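# Load two cartons onto cart, park it in yellow bay

## Task

Move both cartons from the desk onto the utility cart, keeping each carton fully within the edges of the cart's trays. Then push the cart into the yellow bay so that all four wheels sit inside the taped outline and none touches the tape. The robot must stay upright and level the whole time; a fall or lasting tilt means failure.

## Robot and tools

Robot: a Hello Robot Stretch 4, about 1.6 m tall. It has an omni-wheel base (rim within 0.23 m of the base origin), a lift on a mast, one arm that telescopes forward, a three-axis wrist and a five-finger hand. It has a single arm, so every argument is one flat set of named values, not one list per arm.

Frames: the base frame sits on the floor below the base centre, with x ahead, y to the left and z up, in metres. hand_pose is reported in this frame for the hand point, which lies 0.045 m in front of the palm; the printed value may be a little off. The odometry frame is the base frame as it stood when the scene began. base_odometry comes only from wheel rotation, so slip shows up as travel. Its heading is in rad, positive to the left, within ±3.142. If turned_by_wheels and turned_by_imu summed over one move disagree by more than about 0.1 rad, the base slipped or struck something.

move runs one action and returns the state, plus images from the listed cameras. An action is "base", "joints" or both, optionally with "speeds", "pace" or "contact_limits". {"end_of_arm": "enable_torque"} is sent alone and re-powers any wrist motor that shut off. A move with no action just reports.
- base: a relative offset from where the base last measured itself, never a pose. {"translate_m": d} drives forward (+) or back, range -2 to 2 m. {"strafe_m": d} slides left (+) or right, -2 to 2 m. {"rotate_rad": d} turns in place, left/counter-clockwise (+), -3.2 to 3.2 rad. translate_m and strafe_m may be combined into one straight diagonal; rotate_rad goes alone.
- joints: absolute targets by name. lift_m 0 to 1.2 m; arm_m 0 to 0.55 m extension; wrist_yaw_rad -1.134 to 4.276 (0 ahead, + left, 3.14 folded back); wrist_pitch_rad -1.117 to 4.259 (0 level, 1.57 pointing down); wrist_roll_rad -1.117 to 4.259 (0 palm up, 1.57 palm to the robot's right, 3.14 palm down). Finger targets hand_little, hand_ring, hand_middle, hand_index, hand_thumb_bend: -1 curled to +1 straight. hand_thumb_turn: +1 beside the palm, -1 opposite the fingers. Settings with no motion: hand_force_limit -1 to 1 (closing stops at about 0 N up to 10 N at the fingertip, 15 N for the thumb), hand_speed -0.96 to 1 (full speed from +0.48). Out-of-range joint targets get clipped and reported; other bad values are refused, and an unknown key makes the call invalid.
- pace: "slow", "default", "fast" or "max". Base tops at 0.1/0.3/0.4/0.6 m/s and 1/2/3/4 rad/s, capped lower when the lift is high. Lift 0.15 to 0.5 m/s, arm 0.1 to 0.7 m/s. speeds overrides per joint (lift_m, arm_m, wrist joints).
- contact_limits: 0 (lightest) to 1, default 0.5, only for arm_m, lift_m, translate_m, strafe_m, rotate_rad, each placed beside its own command. A base limit persists until the next base command. For a gentle arm press, use 0 and aim 1 to 3 mm past contact.
- cameras: head_camera, head_left_camera, head_right_camera, wrist_camera or "all". blocking: true waits for rest; false returns in about 0.5 s while motion continues.

wait(seconds 0 to 10, cameras) lets time pass and returns the state, ending early once motions settle. stop(cameras) brakes everything and makes slack wheels hold. zoom_image(camera, region [x0,y0,x1,y1] in pixels, at most 504 per side) enlarges part of the newest image. show_instructions displays the reference pages. finished_scene(scene) closes the current scene; pass the number that ends each result.

Results: base_status/joint_status show done, moving, off_target, stopped, contact_stop, time_out, limit_stop_at_own_body, limit_stop_at_tilt (lean over 6 degrees: lift, arm and wheels go slack) or torque_fault. Any unplanned stop or refusal cancels the rest of that reply's move/wait/finished_scene calls. on_its_own tells what holds, is slack or is off. hand_stopped_by lists little, ring, middle, index, thumb_bend, thumb_turn as moving, target, force, stalled or fault; *_load_n are fingertip loads in N, positive when pushed open, and a drop to about 0 signals a lost grip. lidar_m gives 12 distances, sector 1 straight ahead going counter-clockwise (4 left, 7 behind, 10 right); "-" is nothing seen or closer than 0.25 m. wrist_depth_mm is a 7x7 grid of depths, 100 to 2000 mm. base_tilt is in degrees, forward and right positive. motor_effort gives percent with the peak in brackets; servo_current gives wrist mA.

Gripping: with the thumb fully turned in (-1), the hand wraps objects 0.035 to 0.065 m thick, handles down to 0.025 m. Close slowly (hand_speed -0.94 or lower) for soft grips; to squeeze harder, raise hand_force_limit and send a tighter target. The wrist camera sits behind the palm heel and can collide.

Avoid: hand over the base with low lift, upward wrist tilt combined with roll or right yaw, and yaw above about 3.4 with the arm out, since these cause self-collision stops or torque faults. Don't turn or drive with over 1 kg in the hand and arm_m above 0.2, and don't push or pull hard with the hand held high, as the robot can tip. Keep the lift's contact limit at 0.15 or more when lifting 1 kg. Don't drop cartons, slam into the desk or cart, or strain the fingers.

Each tool is called as name(argument=value, ...) on one line, values as JSON.

Reference images:

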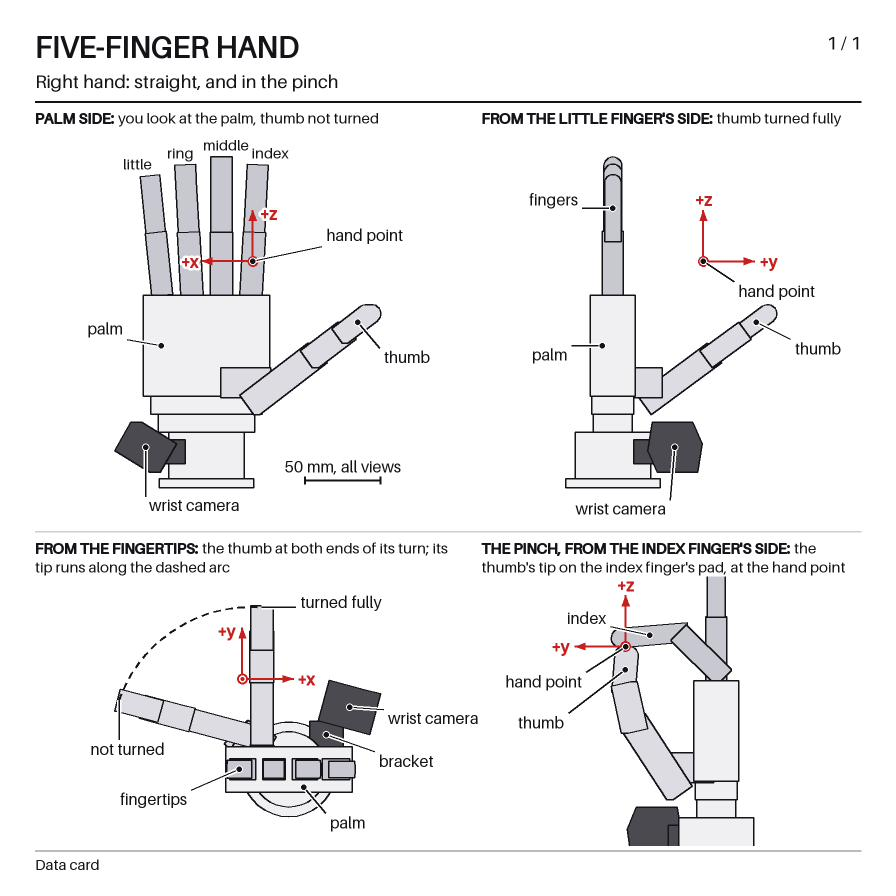

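## Session

move(cameras=["all"])

Scene clock: 0.00 s.
base_odometry: x=+0.000 y=+0.000 heading=+0.000
turned_by_wheels: +0.000
turned_by_imu: +0.000
base_tilt: forward=+0.2 right=-0.3
lidar_m: 0.87 0.69 0.69 0.80 1.96 1.93 2.14 1.44 1.12 2.23 1.46 1.47
base_status: not commanded
joint_positions: lift_m=+0.153 arm_m=+0.000 wrist_yaw_rad=+3.098 wrist_pitch_rad=+0.004 wrist_roll_rad=+0.000 hand_little=+1.000 hand_ring=+1.000 hand_middle=+1.000 hand_index=+1.000 hand_thumb_turn=+1.000 hand_thumb_bend=+1.000 hand_force_limit=+0.000 hand_speed=-0.800
joint_status: not commanded
measured_speeds: all 0
hand_stopped_by: target,target,target,target,target,target
little_load_n: 0.0
ring_load_n: 0.0
middle_load_n: 0.0
index_load_n: 0.0
thumb_bend_load_n: 0.0
thumb_turn_load_n: 0.0
motor_effort: lift_m=+19 arm_m=+4 wheel_0=+1 wheel_1=-1 wheel_2=+2
servo_current: wrist_yaw_rad=33 wrist_pitch_rad=26 wrist_roll_rad=46
hand_pose: x=-0.0455 y=+0.1277 z=+0.3905 quat_wxyz=(-0.488, -0.490, +0.512, +0.510) (m; base frame)
wrist_depth_mm: - 139 - - - - 1576 / 109 140 - - - - 1576 / 116 140 228 - - - 1576 / - 225 - - - - 1618 / 1756 1863 1921 - - - - / 1025 1060 127 130 - - - / 741 - - - - - -
pictures: head_camera, head_left_camera, head_right_camera, wrist_camera

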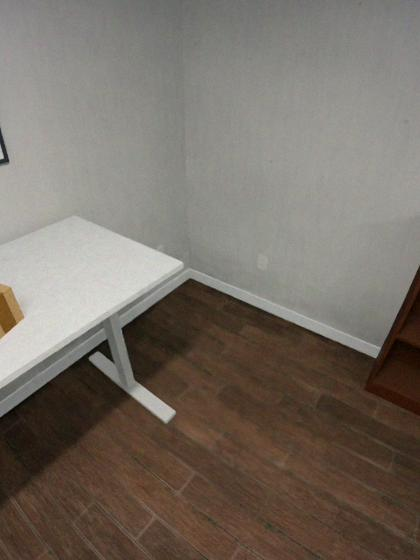

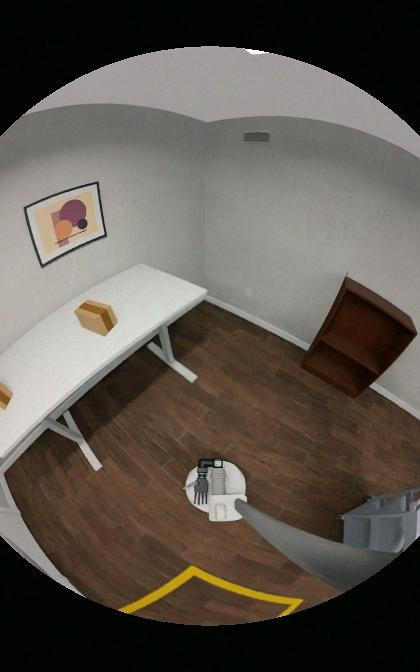

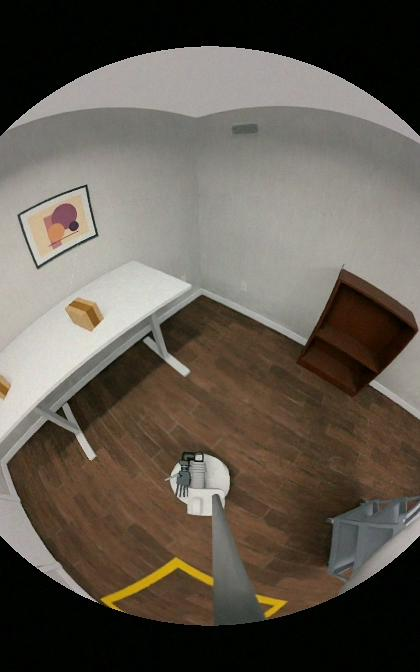

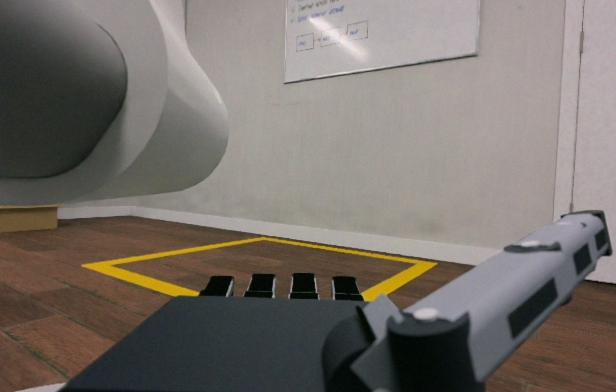

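move(base={"rotate_rad": -1.8}, joints={"lift_m": 0.5}, cameras=["head_camera", "head_left_camera", "head_right_camera"])

move(base={"rotate_rad": -1.1}, cameras=["head_camera", "head_left_camera", "head_right_camera"])

Scene clock: 6.30 s.
move: done
base_odometry: x=+0.000 y=+0.000 heading=-1.799
turned_by_wheels: -1.799
turned_by_imu: -1.799
base_tilt: forward=+0.2 right=-0.3
lidar_m: 1.11 1.56 1.46 1.82 0.77 0.70 0.73 0.98 1.89 2.01 2.58 1.14
base_status: done
joint_positions: lift_m=+0.500 arm_m=+0.000 wrist_yaw_rad=+3.098 wrist_pitch_rad=+0.004 wrist_roll_rad=+0.000 hand_little=+1.000 hand_ring=+1.000 hand_middle=+1.000 hand_index=+1.000 hand_thumb_turn=+1.000 hand_thumb_bend=+1.000 hand_force_limit=+0.000 hand_speed=-0.800
joint_status: all done
measured_speeds: all 0
hand_stopped_by: target,target,target,target,target,target
little_load_n: 0.0
ring_load_n: 0.0
middle_load_n: 0.0
index_load_n: 0.0
thumb_bend_load_n: 0.0
thumb_turn_load_n: 0.0
motor_effort: lift_m=+21(28) arm_m=+4(5) wheel_0=+6(14) wheel_1=+6(16) wheel_2=+5(14)
servo_current: wrist_yaw_rad=39(46) wrist_pitch_rad=39(46) wrist_roll_rad=46(59)
hand_pose: x=-0.0455 y=+0.1277 z=+0.7373 quat_wxyz=(-0.488, -0.490, +0.512, +0.510) (m; base frame)
wrist_depth_mm: - 140 - - - 1366 1308 / 112 140 198 - - 831 - / 118 141 244 - - - - / 140 213 1336 - - - - / - - 1336 - - - - / 1983 - 126 131 - - - / 1430 - - - - - -
pictures: head_camera, head_left_camera, head_right_camera

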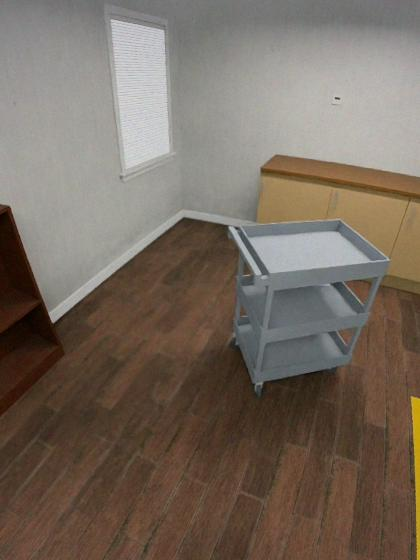

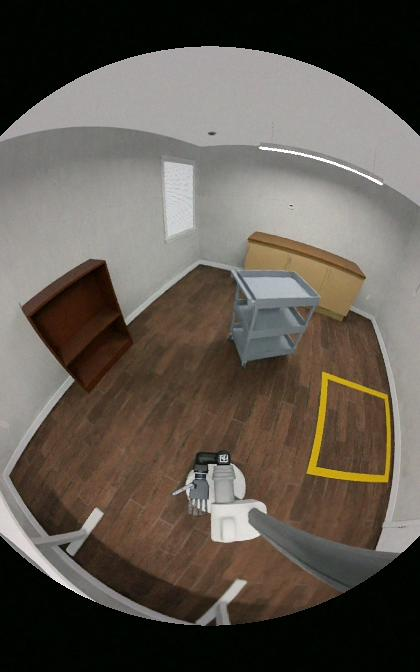

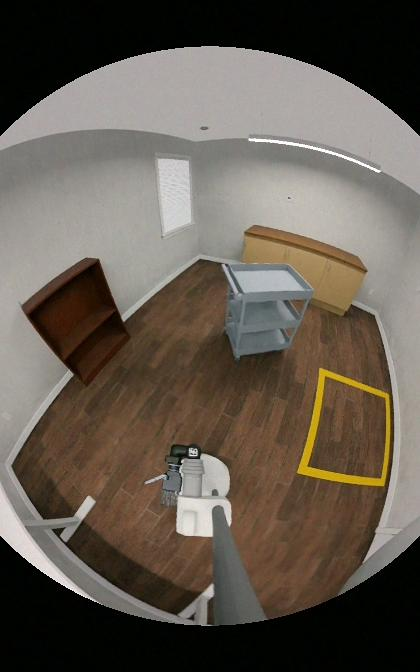

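Scene clock: 8.07 s.
move: done
base_odometry: x=+0.000 y=+0.000 heading=-2.897
turned_by_wheels: -1.098
turned_by_imu: -1.098
base_tilt: forward=+0.2 right=-0.3
lidar_m: 2.50 1.17 1.10 1.61 1.47 1.84 0.73 0.70 0.71 0.93 1.91 1.99
base_status: done
joint_positions: lift_m=+0.500 arm_m=+0.000 wrist_yaw_rad=+3.098 wrist_pitch_rad=+0.004 wrist_roll_rad=+0.000 hand_little=+1.000 hand_ring=+1.000 hand_middle=+1.000 hand_index=+1.000 hand_thumb_turn=+1.000 hand_thumb_bend=+1.000 hand_force_limit=+0.000 hand_speed=-0.800
joint_status: not commanded
measured_speeds: all 0
hand_stopped_by: target,target,target,target,target,target
little_load_n: 0.0
ring_load_n: 0.0
middle_load_n: 0.0
index_load_n: 0.0
thumb_bend_load_n: -0.5
thumb_turn_load_n: 0.0
motor_effort: lift_m=+20(22) arm_m=+4(4) wheel_0=+8(15) wheel_1=+6(14) wheel_2=+5(13)
servo_current: wrist_yaw_rad=39(46) wrist_pitch_rad=39(46) wrist_roll_rad=52(65)
hand_pose: x=-0.0455 y=+0.1277 z=+0.7374 quat_wxyz=(-0.488, -0.490, +0.512, +0.510) (m; base frame)
wrist_depth_mm: - 140 - - - - - / 112 141 197 - - - - / 118 142 231 - - - - / 139 174 - - - - - / - - - - - - - / - - 126 131 - - - / 1308 - - - - - -
pictures: head_camera, head_left_camera, head_right_camera

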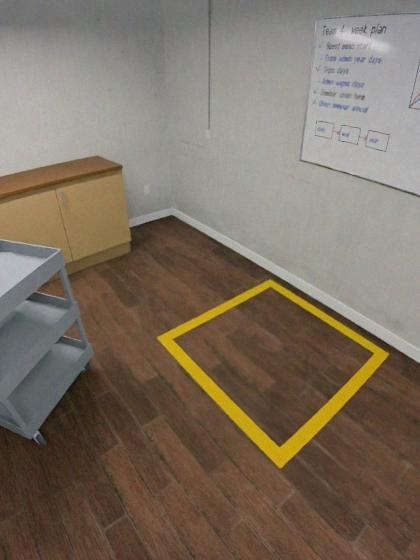

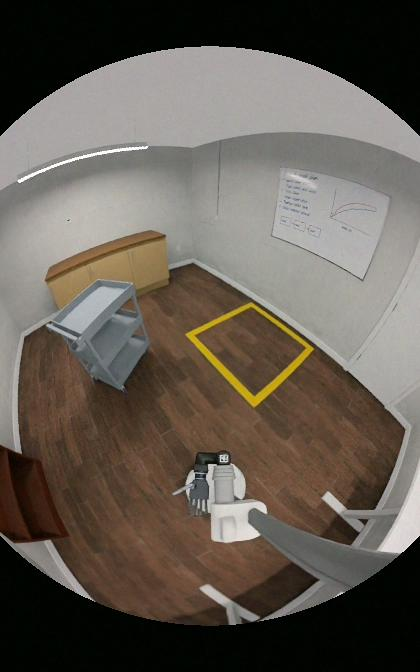

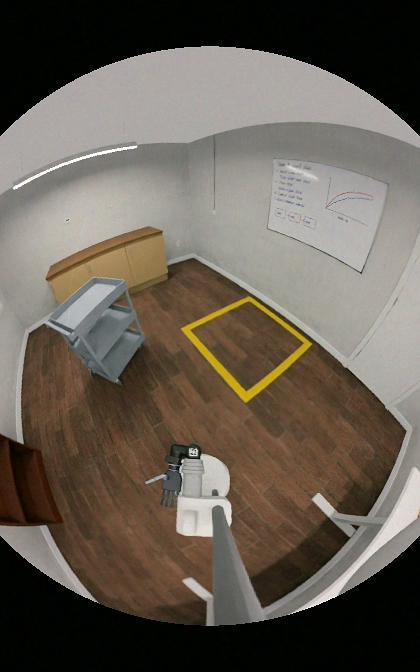

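move(joints={"lift_m": 1.1}, pace="fast")

move(joints={"wrist_yaw_rad": 0.0, "wrist_pitch_rad": 1.3, "wrist_roll_rad": 0.046}, base={"rotate_rad": -1.641})

move(base={"translate_m": -1.88, "strafe_m": 0.28}, cameras=["head_camera", "head_left_camera", "head_right_camera"])

Scene clock: 88.50 s.
move: done
base_odometry: x=+0.000 y=+0.000 heading=-2.897
turned_by_wheels: +0.000
turned_by_imu: -0.001
base_tilt: forward=+0.2 right=-0.3
lidar_m: 2.54 1.19 1.12 1.61 1.49 1.83 0.82 0.69 0.71 0.96 1.90 1.99
base_status: not commanded
joint_positions: lift_m=+1.100 arm_m=+0.000 wrist_yaw_rad=+3.098 wrist_pitch_rad=+0.004 wrist_roll_rad=+0.000 hand_little=+1.000 hand_ring=+1.000 hand_middle=+1.000 hand_index=+1.000 hand_thumb_turn=+1.000 hand_thumb_bend=+1.000 hand_force_limit=+0.000 hand_speed=-0.800
joint_status: all done
measured_speeds: all 0
hand_stopped_by: target,target,target,target,target,target
little_load_n: 0.0
ring_load_n: 0.0
middle_load_n: 0.0
index_load_n: 0.0
thumb_bend_load_n: 0.0
thumb_turn_load_n: 0.0
motor_effort: lift_m=+20(28) arm_m=+4(4) wheel_0=+8(8) wheel_1=+6(6) wheel_2=+5(6)
servo_current: wrist_yaw_rad=39(46) wrist_pitch_rad=46(52) wrist_roll_rad=52(59)
hand_pose: x=-0.0455 y=+0.1277 z=+1.3374 quat_wxyz=(-0.488, -0.490, +0.512, +0.510) (m; base frame)
wrist_depth_mm: - 139 - - - - - / 112 140 196 - - - - / 118 141 232 - - - - / 139 174 - - - - - / - - - - - - - / 917 904 127 131 - - - / - - - - - - -
pictures: none

Scene clock: 91.03 s.
move: done
base_odometry: x=+0.000 y=+0.000 heading=+1.747
turned_by_wheels: -1.639
turned_by_imu: -1.639
base_tilt: forward=+0.2 right=-0.3
lidar_m: 0.92 1.94 1.96 2.43 1.22 1.15 1.62 1.46 1.79 0.79 0.69 0.70
base_status: done
joint_positions: lift_m=+1.100 arm_m=+0.000 wrist_yaw_rad=+0.002 wrist_pitch_rad=+1.298 wrist_roll_rad=+0.043 hand_little=+1.000 hand_ring=+1.000 hand_middle=+1.000 hand_index=+1.000 hand_thumb_turn=+1.000 hand_thumb_bend=+1.000 hand_force_limit=+0.000 hand_speed=-0.800
joint_status: all done
measured_speeds: all 0
hand_stopped_by: target,target,target,target,target,target
little_load_n: 0.0
ring_load_n: 0.0
middle_load_n: 0.0
index_load_n: 0.0
thumb_bend_load_n: -0.5
thumb_turn_load_n: 0.0
motor_effort: lift_m=+20(21) arm_m=+4(4) wheel_0=+7(15) wheel_1=+6(12) wheel_2=+7(13)
servo_current: wrist_yaw_rad=39(98) wrist_pitch_rad=33(85) wrist_roll_rad=46(72)
hand_pose: x=+0.2873 y=-0.1206 z=+1.0807 quat_wxyz=(+0.094, +0.715, +0.686, +0.098) (m; base frame)
wrist_depth_mm: 1397 1397 1397 1397 1366 1397 1308 / 1366 1336 1336 1336 1336 1366 1336 / 1308 1255 1281 1308 1308 1281 1336 / 1255 1255 1229 1255 1255 1255 1255 / 1229 1229 1205 1229 1229 1229 - / 1160 1160 127 130 - - - / 1138 - - - - - -
pictures: none

Scene clock: 98.83 s.
move: done
base_odometry: x=+0.052 y=-1.900 heading=+1.746
turned_by_wheels: -0.001
turned_by_imu: +0.008
base_tilt: forward=+0.1 right=-0.3
lidar_m: 2.65 0.74 0.74 1.31 1.42 0.92 0.57 0.50 0.51 0.55 0.50 2.17
base_status: done
joint_positions: lift_m=+1.100 arm_m=+0.000 wrist_yaw_rad=+0.001 wrist_pitch_rad=+1.298 wrist_roll_rad=+0.043 hand_little=+1.000 hand_ring=+1.000 hand_middle=+1.000 hand_index=+1.000 hand_thumb_turn=+1.000 hand_thumb_bend=+1.000 hand_force_limit=+0.000 hand_speed=-0.800
joint_status: not commanded
measured_speeds: all 0
hand_stopped_by: target,target,target,target,target,target
little_load_n: 0.0
ring_load_n: 0.0
middle_load_n: 0.0
index_load_n: 0.0
thumb_bend_load_n: -0.5
thumb_turn_load_n: 0.0
motor_effort: lift_m=+19(20) arm_m=+3(4) wheel_0=-7(15) wheel_1=-7(11) wheel_2=+5(16)
servo_current: wrist_yaw_rad=33(52) wrist_pitch_rad=39(46) wrist_roll_rad=39(59)
hand_pose: x=+0.2873 y=-0.1207 z=+1.0807 quat_wxyz=(+0.094, +0.715, +0.686, +0.098) (m; base frame)
wrist_depth_mm: 842 1397 1366 1397 1397 1430 1366 / 809 1308 1336 1366 1397 1366 1366 / - 1308 1308 1308 1308 1308 1308 / 1255 1255 1255 1229 1281 1255 1205 / 1205 1229 1205 1205 1229 1229 - / 1138 1182 127 130 - - - / 1138 - - - - - -
pictures: head_camera, head_left_camera, head_right_camera

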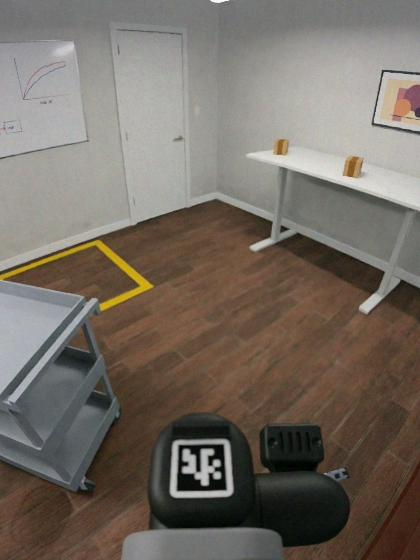

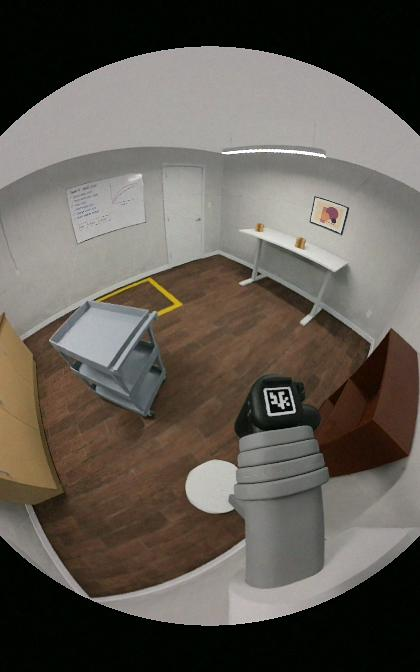

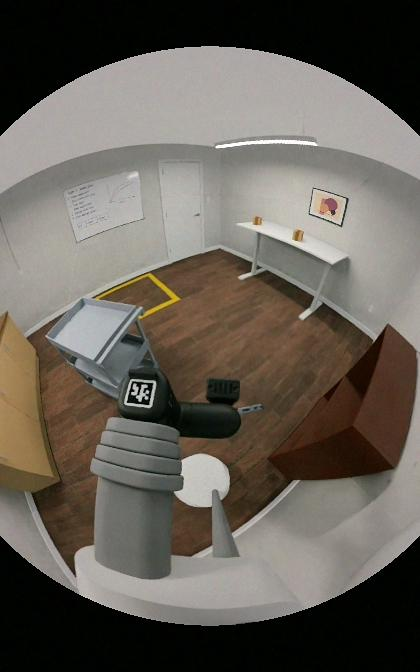

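move(base={"translate_m": 0.17, "strafe_m": 0.582})

move(joints={"arm_m": 0.5}, cameras=["wrist_camera", "head_right_camera"])

Scene clock: 109.47 s.
move: done
base_odometry: x=-0.550 y=-1.833 heading=+1.745
turned_by_wheels: -0.001
turned_by_imu: -0.002
base_tilt: forward=+0.1 right=-0.3
lidar_m: 0.33 0.41 0.72 0.92 0.84 1.50 1.11 1.01 1.02 1.09 1.76 2.48
base_status: done
joint_positions: lift_m=+1.100 arm_m=+0.000 wrist_yaw_rad=+0.001 wrist_pitch_rad=+1.298 wrist_roll_rad=+0.043 hand_little=+1.000 hand_ring=+1.000 hand_middle=+1.000 hand_index=+1.000 hand_thumb_turn=+1.000 hand_thumb_bend=+1.000 hand_force_limit=+0.000 hand_speed=-0.800
joint_status: not commanded
measured_speeds: all 0
hand_stopped_by: target,target,target,target,target,target
little_load_n: 0.5
ring_load_n: 0.0
middle_load_n: 0.0
index_load_n: 0.0
thumb_bend_load_n: -0.5
thumb_turn_load_n: 0.0
motor_effort: lift_m=+19(20) arm_m=+4(4) wheel_0=-8(17) wheel_1=+3(16) wheel_2=-7(11)
servo_current: wrist_yaw_rad=39(46) wrist_pitch_rad=46(46) wrist_roll_rad=52(59)
hand_pose: x=+0.2873 y=-0.1207 z=+1.0807 quat_wxyz=(+0.094, +0.715, +0.686, +0.098) (m; base frame)
wrist_depth_mm: 500 504 500 449 1430 1430 1430 / 480 477 480 496 1336 1366 1366 / 798 466 466 1281 1308 1281 1336 / 1255 1229 654 1255 1255 1255 1255 / 1205 1229 1229 1205 1205 1229 - / 1138 1160 127 130 - - - / 1138 - - - - - -
pictures: none

Scene clock: 112.00 s.
move: done
base_odometry: x=-0.550 y=-1.833 heading=+1.745
turned_by_wheels: +0.000
turned_by_imu: -0.001
base_tilt: forward=+0.2 right=-0.3
lidar_m: 0.33 0.40 0.72 0.93 0.83 1.51 1.10 1.02 1.03 1.08 1.77 2.49
base_status: not commanded
joint_positions: lift_m=+1.100 arm_m=+0.500 wrist_yaw_rad=+0.001 wrist_pitch_rad=+1.298 wrist_roll_rad=+0.043 hand_little=+1.000 hand_ring=+1.000 hand_middle=+1.000 hand_index=+1.000 hand_thumb_turn=+1.000 hand_thumb_bend=+1.000 hand_force_limit=+0.000 hand_speed=-0.800
joint_status: all done
measured_speeds: all 0
hand_stopped_by: target,target,target,target,target,target
little_load_n: 0.0
ring_load_n: 0.0
middle_load_n: 0.0
index_load_n: 0.0
thumb_bend_load_n: 0.0
thumb_turn_load_n: 0.0
motor_effort: lift_m=+19(20) arm_m=+5(7) wheel_0=-8(8) wheel_1=+3(4) wheel_2=-7(7)
servo_current: wrist_yaw_rad=33(46) wrist_pitch_rad=39(46) wrist_roll_rad=46(59)
hand_pose: x=+0.7872 y=-0.1207 z=+1.0807 quat_wxyz=(+0.094, +0.715, +0.686, +0.098) (m; base frame)
wrist_depth_mm: 1397 1397 1397 1430 1430 1430 1430 / 1336 1336 1336 1366 1336 1336 1397 / 452 1281 1308 1281 1308 1308 1308 / 442 442 439 1229 1255 1255 1255 / 430 430 430 430 1182 1229 - / 413 413 127 130 - - - / 402 - - - - - -
pictures: head_right_camera, wrist_camera

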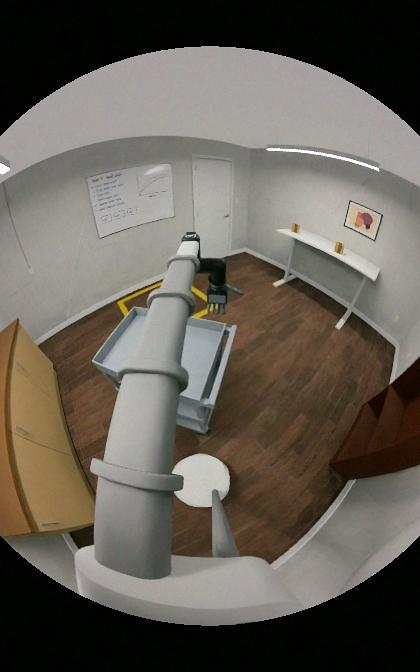

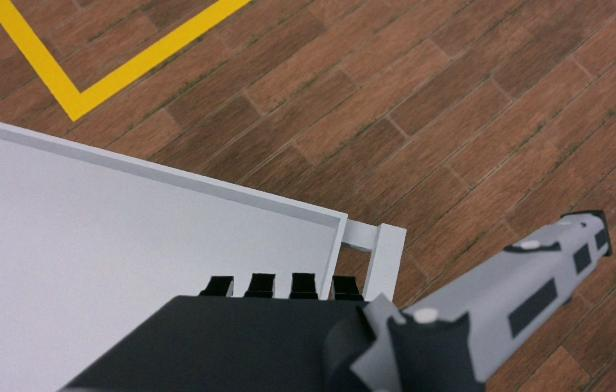

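move(base={"strafe_m": 0.07}, joints={"arm_m": 0.45}, pace="slow")

move(joints={"lift_m": 0.955}, contact_limits={"lift_m": 0.2})

move(joints={"arm_m": 0.54}, pace="slow", contact_limits={"arm_m": 0.2})

move(base={"translate_m": 0.15}, pace="slow", contact_limits={"translate_m": 0.35}, cameras=["wrist_camera", "head_right_camera"])

Scene clock: 167.17 s.
move: done
base_odometry: x=-0.619 y=-1.845 heading=+1.745
turned_by_wheels: +0.000
turned_by_imu: -0.001
base_tilt: forward=+0.2 right=-0.3
lidar_m: 0.34 0.43 1.40 0.88 0.76 1.45 1.14 1.06 1.05 1.18 1.85 0.36
base_status: done
joint_positions: lift_m=+1.100 arm_m=+0.450 wrist_yaw_rad=+0.001 wrist_pitch_rad=+1.298 wrist_roll_rad=+0.043 hand_little=+1.000 hand_ring=+1.000 hand_middle=+1.000 hand_index=+1.000 hand_thumb_turn=+1.000 hand_thumb_bend=+1.000 hand_force_limit=+0.000 hand_speed=-0.800
joint_status: all done
measured_speeds: all 0
hand_stopped_by: target,target,target,target,target,target
little_load_n: 0.5
ring_load_n: 0.0
middle_load_n: 0.0
index_load_n: 0.0
thumb_bend_load_n: 0.0
thumb_turn_load_n: 0.0
motor_effort: lift_m=+20(20) arm_m=-4(7) wheel_0=-8(14) wheel_1=+7(13) wheel_2=+0(5)
servo_current: wrist_yaw_rad=39(46) wrist_pitch_rad=33(46) wrist_roll_rad=46(59)
hand_pose: x=+0.7373 y=-0.1207 z=+1.0807 quat_wxyz=(+0.094, +0.715, +0.686, +0.098) (m; base frame)
wrist_depth_mm: 1397 1397 1397 1430 1430 1397 1397 / 469 1336 1336 1336 1336 1366 1366 / 459 455 452 455 1308 1308 1281 / 442 445 445 445 439 1255 1255 / 430 430 430 427 430 1205 - / 415 415 127 130 - - - / 399 - - - - - -
pictures: none

Scene clock: 168.83 s.
move: done
base_odometry: x=-0.619 y=-1.845 heading=+1.745
turned_by_wheels: +0.000
turned_by_imu: +0.000
base_tilt: forward=+0.2 right=-0.3
lidar_m: 0.36 0.43 1.39 0.88 0.78 1.43 1.14 1.04 1.08 1.17 1.83 0.36
base_status: not commanded
joint_positions: lift_m=+0.955 arm_m=+0.450 wrist_yaw_rad=+0.001 wrist_pitch_rad=+1.298 wrist_roll_rad=+0.043 hand_little=+1.000 hand_ring=+1.000 hand_middle=+1.000 hand_index=+1.000 hand_thumb_turn=+1.000 hand_thumb_bend=+1.000 hand_force_limit=+0.000 hand_speed=-0.800
joint_status: all done
measured_speeds: all 0
hand_stopped_by: target,target,target,target,target,target
little_load_n: 0.0
ring_load_n: 0.0
middle_load_n: 0.0
index_load_n: 0.0
thumb_bend_load_n: 0.0
thumb_turn_load_n: 0.0
motor_effort: lift_m=+16(19) arm_m=-4(5) wheel_0=-8(8) wheel_1=+7(8) wheel_2=+0(0)
servo_current: wrist_yaw_rad=39(46) wrist_pitch_rad=33(46) wrist_roll_rad=46(59)
contact_limits: lift_m 0.2
hand_pose: x=+0.7373 y=-0.1207 z=+0.9360 quat_wxyz=(+0.094, +0.715, +0.686, +0.098) (m; base frame)
wrist_depth_mm: 290 278 1255 1229 1229 1229 1229 / 319 317 306 272 266 1205 1205 / 307 307 309 307 304 260 238 / 296 297 298 297 298 235 230 / 286 287 287 287 286 233 - / 277 277 127 130 263 - - / 267 - - - - - -
pictures: none

Scene clock: 171.00 s.
move: done
base_odometry: x=-0.619 y=-1.845 heading=+1.745
turned_by_wheels: +0.000
turned_by_imu: +0.000
base_tilt: forward=+0.2 right=-0.2
lidar_m: 0.36 0.41 1.38 0.86 0.77 1.43 1.15 1.05 1.06 1.17 1.85 0.36
base_status: not commanded
joint_positions: lift_m=+0.955 arm_m=+0.540 wrist_yaw_rad=+0.001 wrist_pitch_rad=+1.298 wrist_roll_rad=+0.043 hand_little=+1.000 hand_ring=+1.000 hand_middle=+1.000 hand_index=+1.000 hand_thumb_turn=+1.000 hand_thumb_bend=+1.000 hand_force_limit=+0.000 hand_speed=-0.800
joint_status: all done
measured_speeds: all 0
hand_stopped_by: target,target,target,target,target,target
little_load_n: 0.0
ring_load_n: 0.0
middle_load_n: 0.0
index_load_n: 0.0
thumb_bend_load_n: 0.0
thumb_turn_load_n: 0.5
motor_effort: lift_m=+16(17) arm_m=+5(8) wheel_0=-8(8) wheel_1=+8(8) wheel_2=+0(0)
servo_current: wrist_yaw_rad=33(46) wrist_pitch_rad=33(46) wrist_roll_rad=39(52)
contact_limits: arm_m 0.2; lift_m 0.2
hand_pose: x=+0.8272 y=-0.1207 z=+0.9360 quat_wxyz=(+0.094, +0.715, +0.686, +0.098) (m; base frame)
wrist_depth_mm: 1229 1205 1229 1229 1255 1229 1229 / 1182 1182 1182 1182 1205 1205 1205 / 301 297 1138 1160 1138 1160 1138 / 296 297 293 273 1118 1118 1098 / 286 286 287 287 286 235 - / 276 277 127 130 282 - - / 267 - - - - - -
pictures: none

Scene clock: 173.80 s.
move: done
base_odometry: x=-0.645 y=-1.698 heading=+1.746
turned_by_wheels: +0.001
turned_by_imu: -0.001
base_tilt: forward=+0.2 right=-0.3
lidar_m: 0.31 0.34 0.52 0.98 0.87 1.52 1.26 1.16 1.16 1.17 2.39 0.32
base_status: done
joint_positions: lift_m=+0.955 arm_m=+0.540 wrist_yaw_rad=-0.002 wrist_pitch_rad=+1.306 wrist_roll_rad=+0.044 hand_little=+1.000 hand_ring=+1.000 hand_middle=+1.000 hand_index=+1.000 hand_thumb_turn=+1.000 hand_thumb_bend=+1.000 hand_force_limit=+0.000 hand_speed=-0.800
joint_status: not commanded
measured_speeds: all 0
hand_stopped_by: target,target,target,target,target,target
little_load_n: 0.0
ring_load_n: 0.0
middle_load_n: 0.0
index_load_n: 0.0
thumb_bend_load_n: 0.0
thumb_turn_load_n: 0.0
motor_effort: lift_m=+16(17) arm_m=+5(5) wheel_0=+7(15) wheel_1=+7(11) wheel_2=-8(14)
servo_current: wrist_yaw_rad=39(46) wrist_pitch_rad=39(52) wrist_roll_rad=46(59)
contact_limits: arm_m 0.2; lift_m 0.2; translate_m 0.35
hand_pose: x=+0.8252 y=-0.1211 z=+0.9350 quat_wxyz=(+0.091, +0.717, +0.684, +0.095) (m; base frame)
wrist_depth_mm: 1205 1205 1229 1229 1229 1255 1229 / 1160 1182 1160 1182 1182 1182 1182 / 1138 1138 1138 1138 1160 1138 1138 / 1098 1098 1118 1118 1118 1098 1118 / 282 283 1060 1078 1060 1078 - / 276 277 127 130 281 - - / 267 - - - - - -
pictures: head_right_camera, wrist_camera

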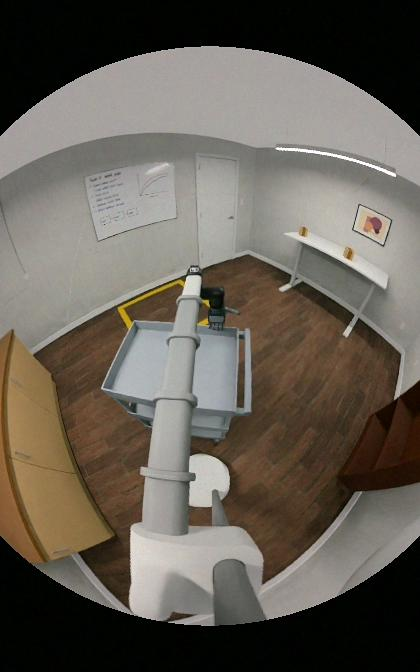

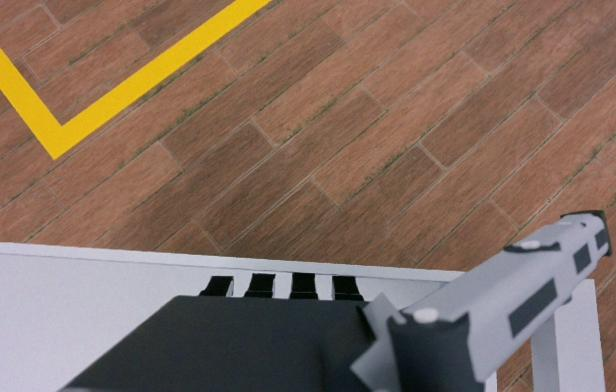

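move(base={"translate_m": 0.15}, pace="slow", contact_limits={"translate_m": 0.35}, cameras=["wrist_camera", "head_right_camera"])

Scene clock: 183.13 s.
move: done
base_odometry: x=-0.671 y=-1.551 heading=+1.746
turned_by_wheels: +0.001
turned_by_imu: -0.001
base_tilt: forward=+0.2 right=-0.3
lidar_m: 0.28 0.30 0.38 1.08 0.97 0.97 1.40 1.28 1.22 1.21 2.33 0.33
base_status: done
joint_positions: lift_m=+0.955 arm_m=+0.540 wrist_yaw_rad=-0.002 wrist_pitch_rad=+1.306 wrist_roll_rad=+0.044 hand_little=+1.000 hand_ring=+1.000 hand_middle=+1.000 hand_index=+1.000 hand_thumb_turn=+1.000 hand_thumb_bend=+1.000 hand_force_limit=+0.000 hand_speed=-0.800
joint_status: not commanded
measured_speeds: all 0
hand_stopped_by: target,target,target,target,target,target
little_load_n: 0.0
ring_load_n: 0.0
middle_load_n: 0.0
index_load_n: 0.0
thumb_bend_load_n: 0.0
thumb_turn_load_n: 0.0
motor_effort: lift_m=+16(17) arm_m=+4(5) wheel_0=+9(17) wheel_1=+7(13) wheel_2=-7(12)
servo_current: wrist_yaw_rad=33(52) wrist_pitch_rad=46(52) wrist_roll_rad=59(59)
contact_limits: arm_m 0.2; lift_m 0.2; translate_m 0.35
hand_pose: x=+0.8253 y=-0.1211 z=+0.9351 quat_wxyz=(+0.091, +0.717, +0.685, +0.095) (m; base frame)
wrist_depth_mm: 1229 1205 1255 1205 1229 1229 1255 / 1182 1182 1182 1182 1160 1205 1182 / 1138 1138 1138 1138 1138 1118 1138 / 1098 1098 1098 1098 1098 1098 1118 / 1060 1060 1060 1060 248 222 - / 273 273 127 130 252 - - / 267 - - - - - -
pictures: head_right_camera, wrist_camera

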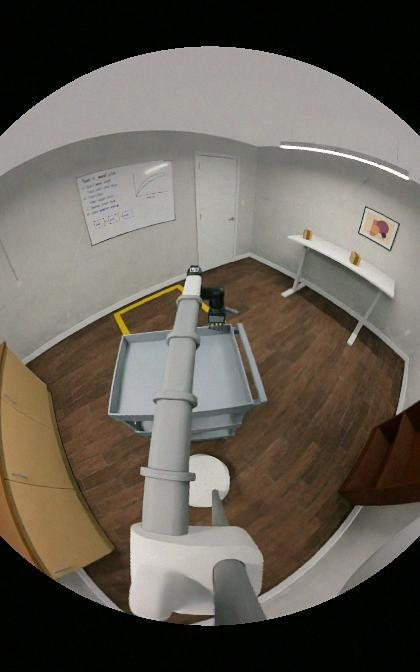

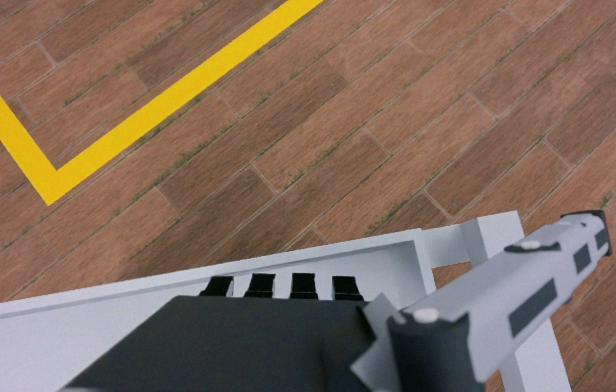

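move(joints={"arm_m": 0.44})

move(base={"rotate_rad": 0.383}, pace="slow")

move(base={"strafe_m": -0.075, "translate_m": -0.034}, pace="slow")

move(joints={"arm_m": 0.54}, pace="slow", contact_limits={"arm_m": 0.2}, cameras=["wrist_camera", "head_right_camera"])

Scene clock: 212.03 s.
move: done
base_odometry: x=-0.671 y=-1.551 heading=+1.746
turned_by_wheels: +0.000
turned_by_imu: -0.001
base_tilt: forward=+0.2 right=-0.3
lidar_m: 0.28 0.29 0.37 1.09 0.95 0.97 1.40 1.26 1.22 1.20 2.30 0.32
base_status: not commanded
joint_positions: lift_m=+0.955 arm_m=+0.440 wrist_yaw_rad=-0.001 wrist_pitch_rad=+1.305 wrist_roll_rad=+0.044 hand_little=+1.000 hand_ring=+1.000 hand_middle=+1.000 hand_index=+1.000 hand_thumb_turn=+1.000 hand_thumb_bend=+1.000 hand_force_limit=+0.000 hand_speed=-0.800
joint_status: all done
measured_speeds: all 0
hand_stopped_by: target,target,target,target,target,target
little_load_n: 0.0
ring_load_n: 0.0
middle_load_n: 0.0
index_load_n: 0.0
thumb_bend_load_n: 0.0
thumb_turn_load_n: 0.0
motor_effort: lift_m=+16(16) arm_m=-4(7) wheel_0=+8(9) wheel_1=+6(7) wheel_2=-7(7)
servo_current: wrist_yaw_rad=33(46) wrist_pitch_rad=33(52) wrist_roll_rad=33(52)
contact_limits: lift_m 0.2; translate_m 0.35
hand_pose: x=+0.7257 y=-0.1210 z=+0.9352 quat_wxyz=(+0.092, +0.717, +0.685, +0.096) (m; base frame)
wrist_depth_mm: 1205 1229 1229 1229 1229 1229 1229 / 1182 1182 1160 1205 1160 247 1182 / 1118 257 271 298 282 237 1160 / 293 296 297 296 294 230 1098 / 286 286 286 287 286 222 - / 276 276 127 130 279 - - / 268 - - - - - -
pictures: none

Scene clock: 213.57 s.
move: done
base_odometry: x=-0.671 y=-1.551 heading=+2.128
turned_by_wheels: +0.381
turned_by_imu: +0.381
base_tilt: forward=+0.3 right=-0.3
lidar_m: 0.27 0.34 1.19 0.96 0.94 1.58 1.30 1.27 1.20 2.30 0.35 0.29
base_status: done
joint_positions: lift_m=+0.955 arm_m=+0.440 wrist_yaw_rad=-0.001 wrist_pitch_rad=+1.304 wrist_roll_rad=+0.044 hand_little=+1.000 hand_ring=+1.000 hand_middle=+1.000 hand_index=+1.000 hand_thumb_turn=+1.000 hand_thumb_bend=+1.000 hand_force_limit=+0.000 hand_speed=-0.800
joint_status: not commanded
measured_speeds: all 0
hand_stopped_by: target,target,target,target,target,target
little_load_n: 0.0
ring_load_n: 0.0
middle_load_n: 0.0
index_load_n: 0.0
thumb_bend_load_n: -0.5
thumb_turn_load_n: 0.0
motor_effort: lift_m=+16(17) arm_m=-4(5) wheel_0=-7(14) wheel_1=-6(12) wheel_2=-6(12)
servo_current: wrist_yaw_rad=26(46) wrist_pitch_rad=46(46) wrist_roll_rad=46(65)
contact_limits: lift_m 0.2
hand_pose: x=+0.7258 y=-0.1210 z=+0.9353 quat_wxyz=(+0.092, +0.717, +0.685, +0.096) (m; base frame)
wrist_depth_mm: 1229 1205 1229 1229 1229 1229 1255 / 279 1182 1182 1182 1182 1182 1182 / 303 303 278 270 1138 1138 1138 / 294 296 297 296 294 260 1098 / 286 286 287 287 289 290 - / 276 277 127 130 282 - - / 268 - - - - - -
pictures: none

Scene clock: 215.67 s.
move: done
base_odometry: x=-0.590 y=-1.540 heading=+2.128
turned_by_wheels: +0.001
turned_by_imu: +0.000
base_tilt: forward=+0.2 right=-0.3
lidar_m: 0.29 0.33 1.26 1.04 1.01 1.46 1.24 1.22 1.14 2.24 0.36 0.29
base_status: done
joint_positions: lift_m=+0.955 arm_m=+0.440 wrist_yaw_rad=-0.001 wrist_pitch_rad=+1.304 wrist_roll_rad=+0.044 hand_little=+1.000 hand_ring=+1.000 hand_middle=+1.000 hand_index=+1.000 hand_thumb_turn=+1.000 hand_thumb_bend=+1.000 hand_force_limit=+0.000 hand_speed=-0.800
joint_status: not commanded
measured_speeds: all 0
hand_stopped_by: target,target,target,target,target,target
little_load_n: 0.0
ring_load_n: 0.0
middle_load_n: 0.0
index_load_n: 0.0
thumb_bend_load_n: 0.0
thumb_turn_load_n: 0.0
motor_effort: lift_m=+16(17) arm_m=-4(5) wheel_0=+8(14) wheel_1=-6(12) wheel_2=+6(11)
servo_current: wrist_yaw_rad=46(46) wrist_pitch_rad=39(52) wrist_roll_rad=39(59)
contact_limits: lift_m 0.2
hand_pose: x=+0.7258 y=-0.1210 z=+0.9353 quat_wxyz=(+0.092, +0.717, +0.685, +0.096) (m; base frame)
wrist_depth_mm: 1205 1255 1229 1229 1255 1255 1255 / 282 272 1182 1205 1182 1160 1182 / 304 304 301 271 260 1160 1160 / 296 296 297 297 296 294 266 / 285 286 286 287 289 290 - / 277 277 127 130 282 - - / 267 - - - - - -
pictures: none

Scene clock: 217.97 s.
move: done
base_odometry: x=-0.590 y=-1.540 heading=+2.128
turned_by_wheels: +0.000
turned_by_imu: -0.001
base_tilt: forward=+0.2 right=-0.3
lidar_m: 0.30 0.37 1.24 1.04 1.00 1.47 1.20 1.22 1.13 2.26 0.38 0.32
base_status: not commanded
joint_positions: lift_m=+0.955 arm_m=+0.540 wrist_yaw_rad=-0.001 wrist_pitch_rad=+1.304 wrist_roll_rad=+0.044 hand_little=+1.000 hand_ring=+1.000 hand_middle=+1.000 hand_index=+1.000 hand_thumb_turn=+1.000 hand_thumb_bend=+1.000 hand_force_limit=+0.000 hand_speed=-0.800
joint_status: all done
measured_speeds: all 0
hand_stopped_by: target,target,target,target,target,target
little_load_n: 0.0
ring_load_n: 0.0
middle_load_n: 0.0
index_load_n: 0.0
thumb_bend_load_n: 0.0
thumb_turn_load_n: 0.0
motor_effort: lift_m=+16(17) arm_m=+5(8) wheel_0=+8(8) wheel_1=-5(6) wheel_2=+6(6)
servo_current: wrist_yaw_rad=33(46) wrist_pitch_rad=39(46) wrist_roll_rad=46(59)
contact_limits: arm_m 0.2; lift_m 0.2
hand_pose: x=+0.8257 y=-0.1210 z=+0.9353 quat_wxyz=(+0.092, +0.717, +0.685, +0.096) (m; base frame)
wrist_depth_mm: 1205 1205 1229 1229 1229 1229 1229 / 1205 1205 1182 1182 1160 1205 1205 / 1138 1138 1138 1138 1138 1160 1160 / 1078 1098 1098 1098 1118 1118 1118 / 286 283 283 1060 1060 1060 - / 276 277 127 130 - - - / 267 - - - - - -
pictures: head_right_camera, wrist_camera

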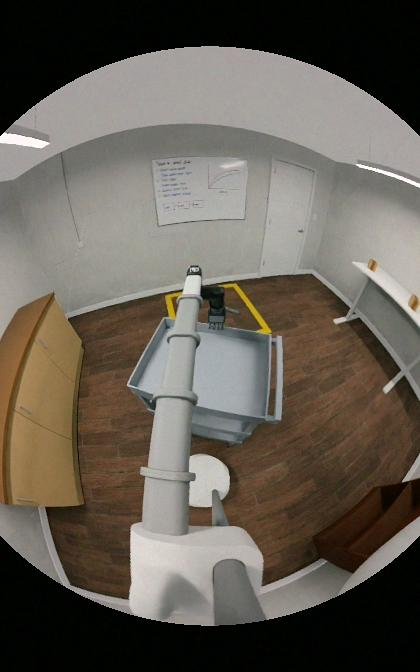

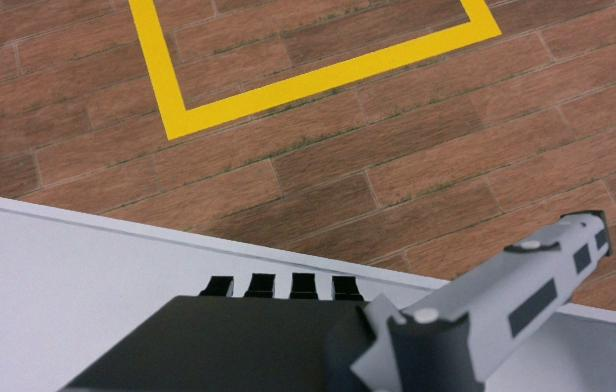

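move(base={"translate_m": 0.3}, pace="slow", contact_limits={"translate_m": 0.4}, cameras=["wrist_camera", "head_right_camera"])

Scene clock: 265.33 s.
move: done
base_odometry: x=-0.748 y=-1.286 heading=+2.129
turned_by_wheels: +0.000
turned_by_imu: -0.004
base_tilt: forward=+0.2 right=-0.3
lidar_m: 0.25 0.62 1.36 1.12 1.12 1.78 1.52 1.33 1.35 2.15 0.63 0.32
base_status: done
joint_positions: lift_m=+0.955 arm_m=+0.540 wrist_yaw_rad=-0.002 wrist_pitch_rad=+1.304 wrist_roll_rad=+0.044 hand_little=+1.000 hand_ring=+1.000 hand_middle=+1.000 hand_index=+1.000 hand_thumb_turn=+1.000 hand_thumb_bend=+1.000 hand_force_limit=+0.000 hand_speed=-0.800
joint_status: not commanded
measured_speeds: all 0
hand_stopped_by: target,target,target,target,target,target
little_load_n: 0.0
ring_load_n: 0.0
middle_load_n: 0.0
index_load_n: 0.0
thumb_bend_load_n: -0.5
thumb_turn_load_n: 0.0
motor_effort: lift_m=+16(17) arm_m=+5(5) wheel_0=+7(14) wheel_1=+6(12) wheel_2=-9(15)
servo_current: wrist_yaw_rad=20(52) wrist_pitch_rad=39(52) wrist_roll_rad=52(59)
contact_limits: arm_m 0.2; lift_m 0.2; translate_m 0.4
hand_pose: x=+0.8255 y=-0.1211 z=+0.9353 quat_wxyz=(+0.092, +0.717, +0.684, +0.096) (m; base frame)
wrist_depth_mm: 1229 1255 1205 1205 1205 1229 1255 / 1182 1182 1182 1182 1182 1182 1205 / 1118 1138 1138 1138 1160 1138 307 / 1098 1098 1098 1118 296 296 300 / 1060 1078 1060 286 287 289 - / 1042 244 127 130 282 - - / 265 - - - - - -
pictures: head_right_camera, wrist_camera

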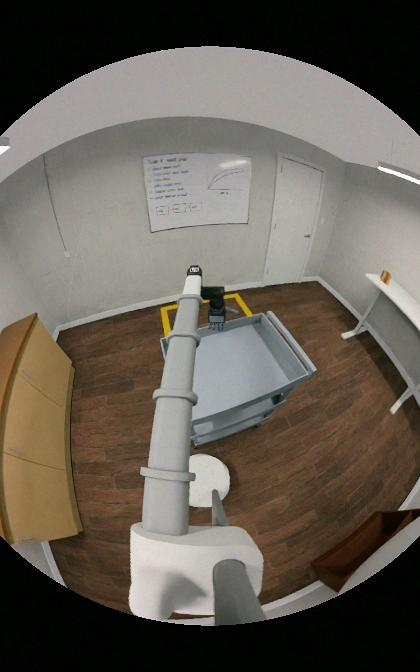

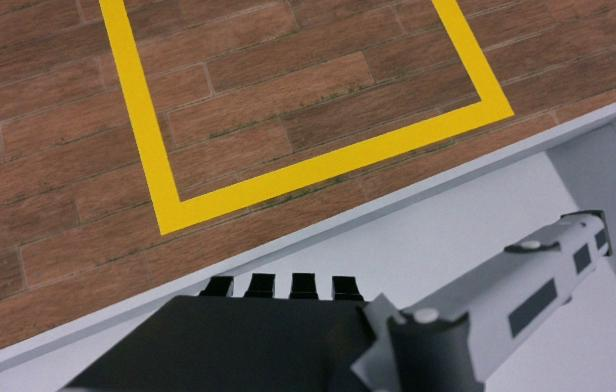

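move(joints={"lift_m": 1.1, "arm_m": 0.46}, cameras=[])

move(base={"rotate_rad": 0.375}, pace="slow", cameras=[])

move(base={"translate_m": -0.068, "strafe_m": -0.275}, pace="slow", cameras=["wrist_camera", "head_right_camera"])

Scene clock: 325.73 s.
move: done
base_odometry: x=-0.748 y=-1.286 heading=+2.129
turned_by_wheels: +0.000
turned_by_imu: -0.001
base_tilt: forward=+0.2 right=-0.3
lidar_m: 0.25 0.61 1.38 1.13 1.12 1.84 1.52 1.30 1.37 2.16 0.64 0.31
base_status: not commanded
joint_positions: lift_m=+1.100 arm_m=+0.460 wrist_yaw_rad=-0.001 wrist_pitch_rad=+1.304 wrist_roll_rad=+0.044 hand_little=+1.000 hand_ring=+1.000 hand_middle=+1.000 hand_index=+1.000 hand_thumb_turn=+1.000 hand_thumb_bend=+1.000 hand_force_limit=+0.000 hand_speed=-0.800
joint_status: all done
measured_speeds: all 0
hand_stopped_by: target,target,target,target,target,target
little_load_n: 0.0
ring_load_n: 0.0
middle_load_n: 0.0
index_load_n: 0.5
thumb_bend_load_n: 0.0
thumb_turn_load_n: 0.0
motor_effort: lift_m=+21(29) arm_m=-4(8) wheel_0=+7(7) wheel_1=+6(6) wheel_2=-8(9)
servo_current: wrist_yaw_rad=46(46) wrist_pitch_rad=46(46) wrist_roll_rad=46(59)
contact_limits: translate_m 0.4
hand_pose: x=+0.7458 y=-0.1210 z=+1.0799 quat_wxyz=(+0.092, +0.717, +0.685, +0.096) (m; base frame)
wrist_depth_mm: 1397 1397 1366 1366 1397 1397 1397 / 1336 1336 1336 1336 1366 1336 421 / 1281 1281 1308 1308 455 462 415 / 1255 1229 436 436 445 445 442 / 1182 421 427 433 433 436 - / 410 413 127 130 - - - / - - - - - - -
pictures: none
No camera images: "cameras" was empty.

Scene clock: 327.23 s.
move: done
base_odometry: x=-0.748 y=-1.286 heading=+2.502
turned_by_wheels: +0.373
turned_by_imu: +0.373
base_tilt: forward=+0.2 right=-0.3
lidar_m: 0.27 1.55 1.15 1.12 1.19 1.58 1.53 1.31 2.21 2.15 0.37 0.25
base_status: done
joint_positions: lift_m=+1.100 arm_m=+0.460 wrist_yaw_rad=-0.001 wrist_pitch_rad=+1.304 wrist_roll_rad=+0.044 hand_little=+1.000 hand_ring=+1.000 hand_middle=+1.000 hand_index=+1.000 hand_thumb_turn=+1.000 hand_thumb_bend=+1.000 hand_force_limit=+0.000 hand_speed=-0.800
joint_status: not commanded
measured_speeds: all 0
hand_stopped_by: target,target,target,target,target,target
little_load_n: 0.0
ring_load_n: 0.0
middle_load_n: 0.0
index_load_n: 0.0
thumb_bend_load_n: -0.5
thumb_turn_load_n: 0.0
motor_effort: lift_m=+21(22) arm_m=-4(5) wheel_0=-7(12) wheel_1=-7(11) wheel_2=-8(13)
servo_current: wrist_yaw_rad=39(46) wrist_pitch_rad=33(46) wrist_roll_rad=39(59)
hand_pose: x=+0.7459 y=-0.1210 z=+1.0799 quat_wxyz=(+0.092, +0.717, +0.685, +0.096) (m; base frame)
wrist_depth_mm: 1366 1397 1366 1397 1397 1397 1430 / 1336 1308 1336 1336 1336 1366 1366 / 1308 1308 1281 1308 1281 1281 1308 / 1229 1229 1255 1229 1255 1255 1255 / 1182 1205 1182 1205 1205 1205 - / 1182 1160 128 130 - - - / 1138 - - - - - -
pictures: none
No camera images: "cameras" was empty.

Scene clock: 331.30 s.
move: done
base_odometry: x=-0.530 y=-1.106 heading=+2.503
turned_by_wheels: +0.001
turned_by_imu: +0.000
base_tilt: forward=+0.2 right=-0.3
lidar_m: 0.29 0.34 1.44 1.39 1.97 1.53 1.17 1.23 1.92 1.87 0.46 0.29
base_status: done
joint_positions: lift_m=+1.100 arm_m=+0.460 wrist_yaw_rad=-0.001 wrist_pitch_rad=+1.304 wrist_roll_rad=+0.044 hand_little=+1.000 hand_ring=+1.000 hand_middle=+1.000 hand_index=+1.000 hand_thumb_turn=+1.000 hand_thumb_bend=+1.000 hand_force_limit=+0.000 hand_speed=-0.800
joint_status: not commanded
measured_speeds: all 0
hand_stopped_by: target,target,target,target,target,target
little_load_n: 0.0
ring_load_n: 0.0
middle_load_n: 0.0
index_load_n: 0.0
thumb_bend_load_n: 0.0
thumb_turn_load_n: 0.0
motor_effort: lift_m=+21(22) arm_m=-4(5) wheel_0=+8(15) wheel_1=-7(14) wheel_2=+7(10)
servo_current: wrist_yaw_rad=33(46) wrist_pitch_rad=39(46) wrist_roll_rad=39(59)
hand_pose: x=+0.7459 y=-0.1210 z=+1.0799 quat_wxyz=(+0.092, +0.717, +0.685, +0.096) (m; base frame)
wrist_depth_mm: 1397 1397 1397 1397 1397 1430 1397 / 1308 1336 1336 1366 1336 1336 1366 / 1281 1281 1281 1281 1281 1281 1308 / 1229 436 436 439 439 439 1255 / 430 430 427 433 430 433 - / 415 415 127 130 - - - / 399 - - - - - -
pictures: head_right_camera, wrist_camera

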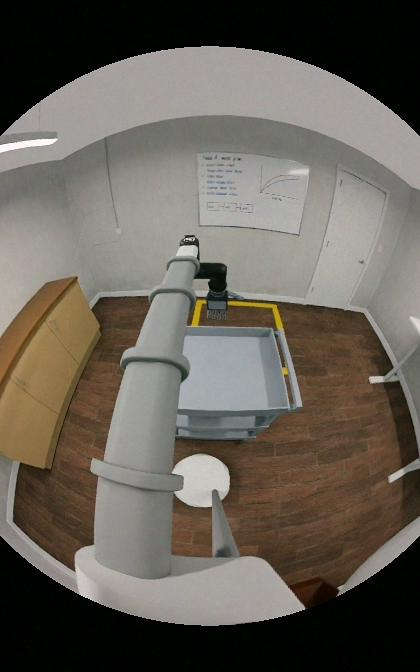

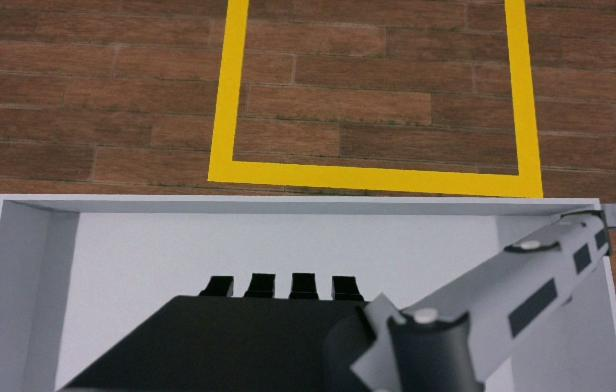

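move(base={"strafe_m": -0.052}, pace="slow", cameras=[])

move(joints={"lift_m": 0.955}, contact_limits={"lift_m": 0.2}, cameras=[])

move(joints={"arm_m": 0.525}, pace="slow", contact_limits={"arm_m": 0.2}, cameras=["wrist_camera"])

Scene clock: 348.87 s.
move: done
base_odometry: x=-0.499 y=-1.064 heading=+2.503
turned_by_wheels: +0.000
turned_by_imu: -0.001
base_tilt: forward=+0.2 right=-0.3
lidar_m: 0.29 0.32 1.46 1.43 1.96 1.53 1.17 1.21 1.86 1.83 0.44 0.31
base_status: done
joint_positions: lift_m=+1.100 arm_m=+0.460 wrist_yaw_rad=-0.001 wrist_pitch_rad=+1.304 wrist_roll_rad=+0.044 hand_little=+1.000 hand_ring=+1.000 hand_middle=+1.000 hand_index=+1.000 hand_thumb_turn=+1.000 hand_thumb_bend=+1.000 hand_force_limit=+0.000 hand_speed=-0.800
joint_status: not commanded
measured_speeds: all 0
hand_stopped_by: target,target,target,target,target,target
little_load_n: 0.0
ring_load_n: 0.0
middle_load_n: 0.0
index_load_n: 0.0
thumb_bend_load_n: 0.0
thumb_turn_load_n: 0.0
motor_effort: lift_m=+22(22) arm_m=-4(5) wheel_0=+7(15) wheel_1=-7(13) wheel_2=+0(5)
servo_current: wrist_yaw_rad=33(46) wrist_pitch_rad=33(46) wrist_roll_rad=46(59)
hand_pose: x=+0.7459 y=-0.1210 z=+1.0799 quat_wxyz=(+0.092, +0.717, +0.685, +0.096) (m; base frame)
wrist_depth_mm: 1397 1397 1397 1397 1366 1397 1397 / 1336 1336 1366 1336 1366 1336 1336 / 1281 1281 1308 1281 1281 1281 1308 / 436 439 442 439 439 439 1281 / 427 427 430 430 430 433 - / 413 415 127 130 - - - / 402 - - - - - -
pictures: none
No camera images: "cameras" was empty.

Scene clock: 350.53 s.
move: done
base_odometry: x=-0.499 y=-1.064 heading=+2.503
turned_by_wheels: +0.000
turned_by_imu: +0.000
base_tilt: forward=+0.3 right=-0.3
lidar_m: 0.29 0.32 1.50 1.44 2.01 1.51 1.17 1.22 1.90 1.83 0.45 0.32
base_status: not commanded
joint_positions: lift_m=+0.955 arm_m=+0.460 wrist_yaw_rad=-0.001 wrist_pitch_rad=+1.304 wrist_roll_rad=+0.044 hand_little=+1.000 hand_ring=+1.000 hand_middle=+1.000 hand_index=+1.000 hand_thumb_turn=+1.000 hand_thumb_bend=+1.000 hand_force_limit=+0.000 hand_speed=-0.800
joint_status: all done
measured_speeds: all 0
hand_stopped_by: target,target,target,target,target,target
little_load_n: -0.5
ring_load_n: 0.0
middle_load_n: 0.0
index_load_n: 0.0
thumb_bend_load_n: 0.0
thumb_turn_load_n: 0.0
motor_effort: lift_m=+16(20) arm_m=-4(5) wheel_0=+7(7) wheel_1=-7(7) wheel_2=+0(0)
servo_current: wrist_yaw_rad=33(46) wrist_pitch_rad=39(46) wrist_roll_rad=52(59)
contact_limits: lift_m 0.2
hand_pose: x=+0.7459 y=-0.1210 z=+0.9353 quat_wxyz=(+0.092, +0.717, +0.685, +0.096) (m; base frame)
wrist_depth_mm: 1205 1229 1229 1229 1229 1229 1255 / 1205 1182 1160 1205 1205 1182 1205 / 1138 1138 1138 1138 1138 1138 1160 / 293 294 294 296 296 296 297 / 286 286 286 287 287 290 - / 276 276 127 130 282 - - / 267 - - - - - -
pictures: none
No camera images: "cameras" was empty.

Scene clock: 352.43 s.
move: done
base_odometry: x=-0.499 y=-1.064 heading=+2.503
turned_by_wheels: +0.000
turned_by_imu: +0.000
base_tilt: forward=+0.2 right=-0.4
lidar_m: 0.28 0.32 1.51 1.45 1.98 1.53 1.15 1.21 1.87 1.83 0.44 0.32
base_status: not commanded
joint_positions: lift_m=+0.955 arm_m=+0.525 wrist_yaw_rad=-0.001 wrist_pitch_rad=+1.304 wrist_roll_rad=+0.044 hand_little=+1.000 hand_ring=+1.000 hand_middle=+1.000 hand_index=+1.000 hand_thumb_turn=+1.000 hand_thumb_bend=+1.000 hand_force_limit=+0.000 hand_speed=-0.800
joint_status: all done
measured_speeds: all 0
hand_stopped_by: target,target,target,target,target,target
little_load_n: 0.0
ring_load_n: 0.0
middle_load_n: 0.0
index_load_n: 0.0
thumb_bend_load_n: -0.5
thumb_turn_load_n: 0.0
motor_effort: lift_m=+16(17) arm_m=+5(8) wheel_0=+7(7) wheel_1=-7(7) wheel_2=+0(0)
servo_current: wrist_yaw_rad=33(39) wrist_pitch_rad=33(52) wrist_roll_rad=39(65)
contact_limits: arm_m 0.2; lift_m 0.2
hand_pose: x=+0.8108 y=-0.1210 z=+0.9353 quat_wxyz=(+0.092, +0.717, +0.685, +0.096) (m; base frame)
wrist_depth_mm: 1205 1229 1229 1229 1205 1229 1255 / 1160 1182 1182 1182 1182 1182 1182 / 1138 1138 1138 1138 1160 1160 1138 / 1098 1098 1098 1118 1098 1098 1098 / 282 282 282 283 285 1078 - / 276 276 127 130 282 - - / 268 - - - - - -
pictures: wrist_camera

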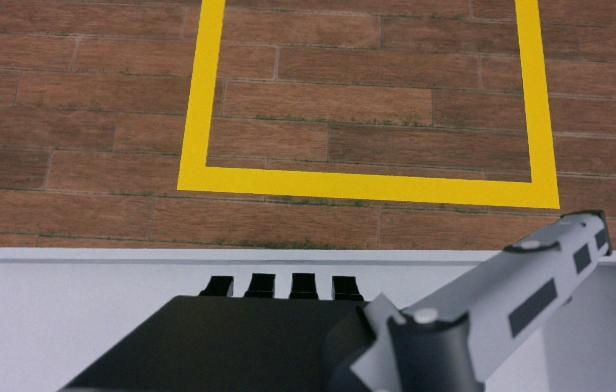

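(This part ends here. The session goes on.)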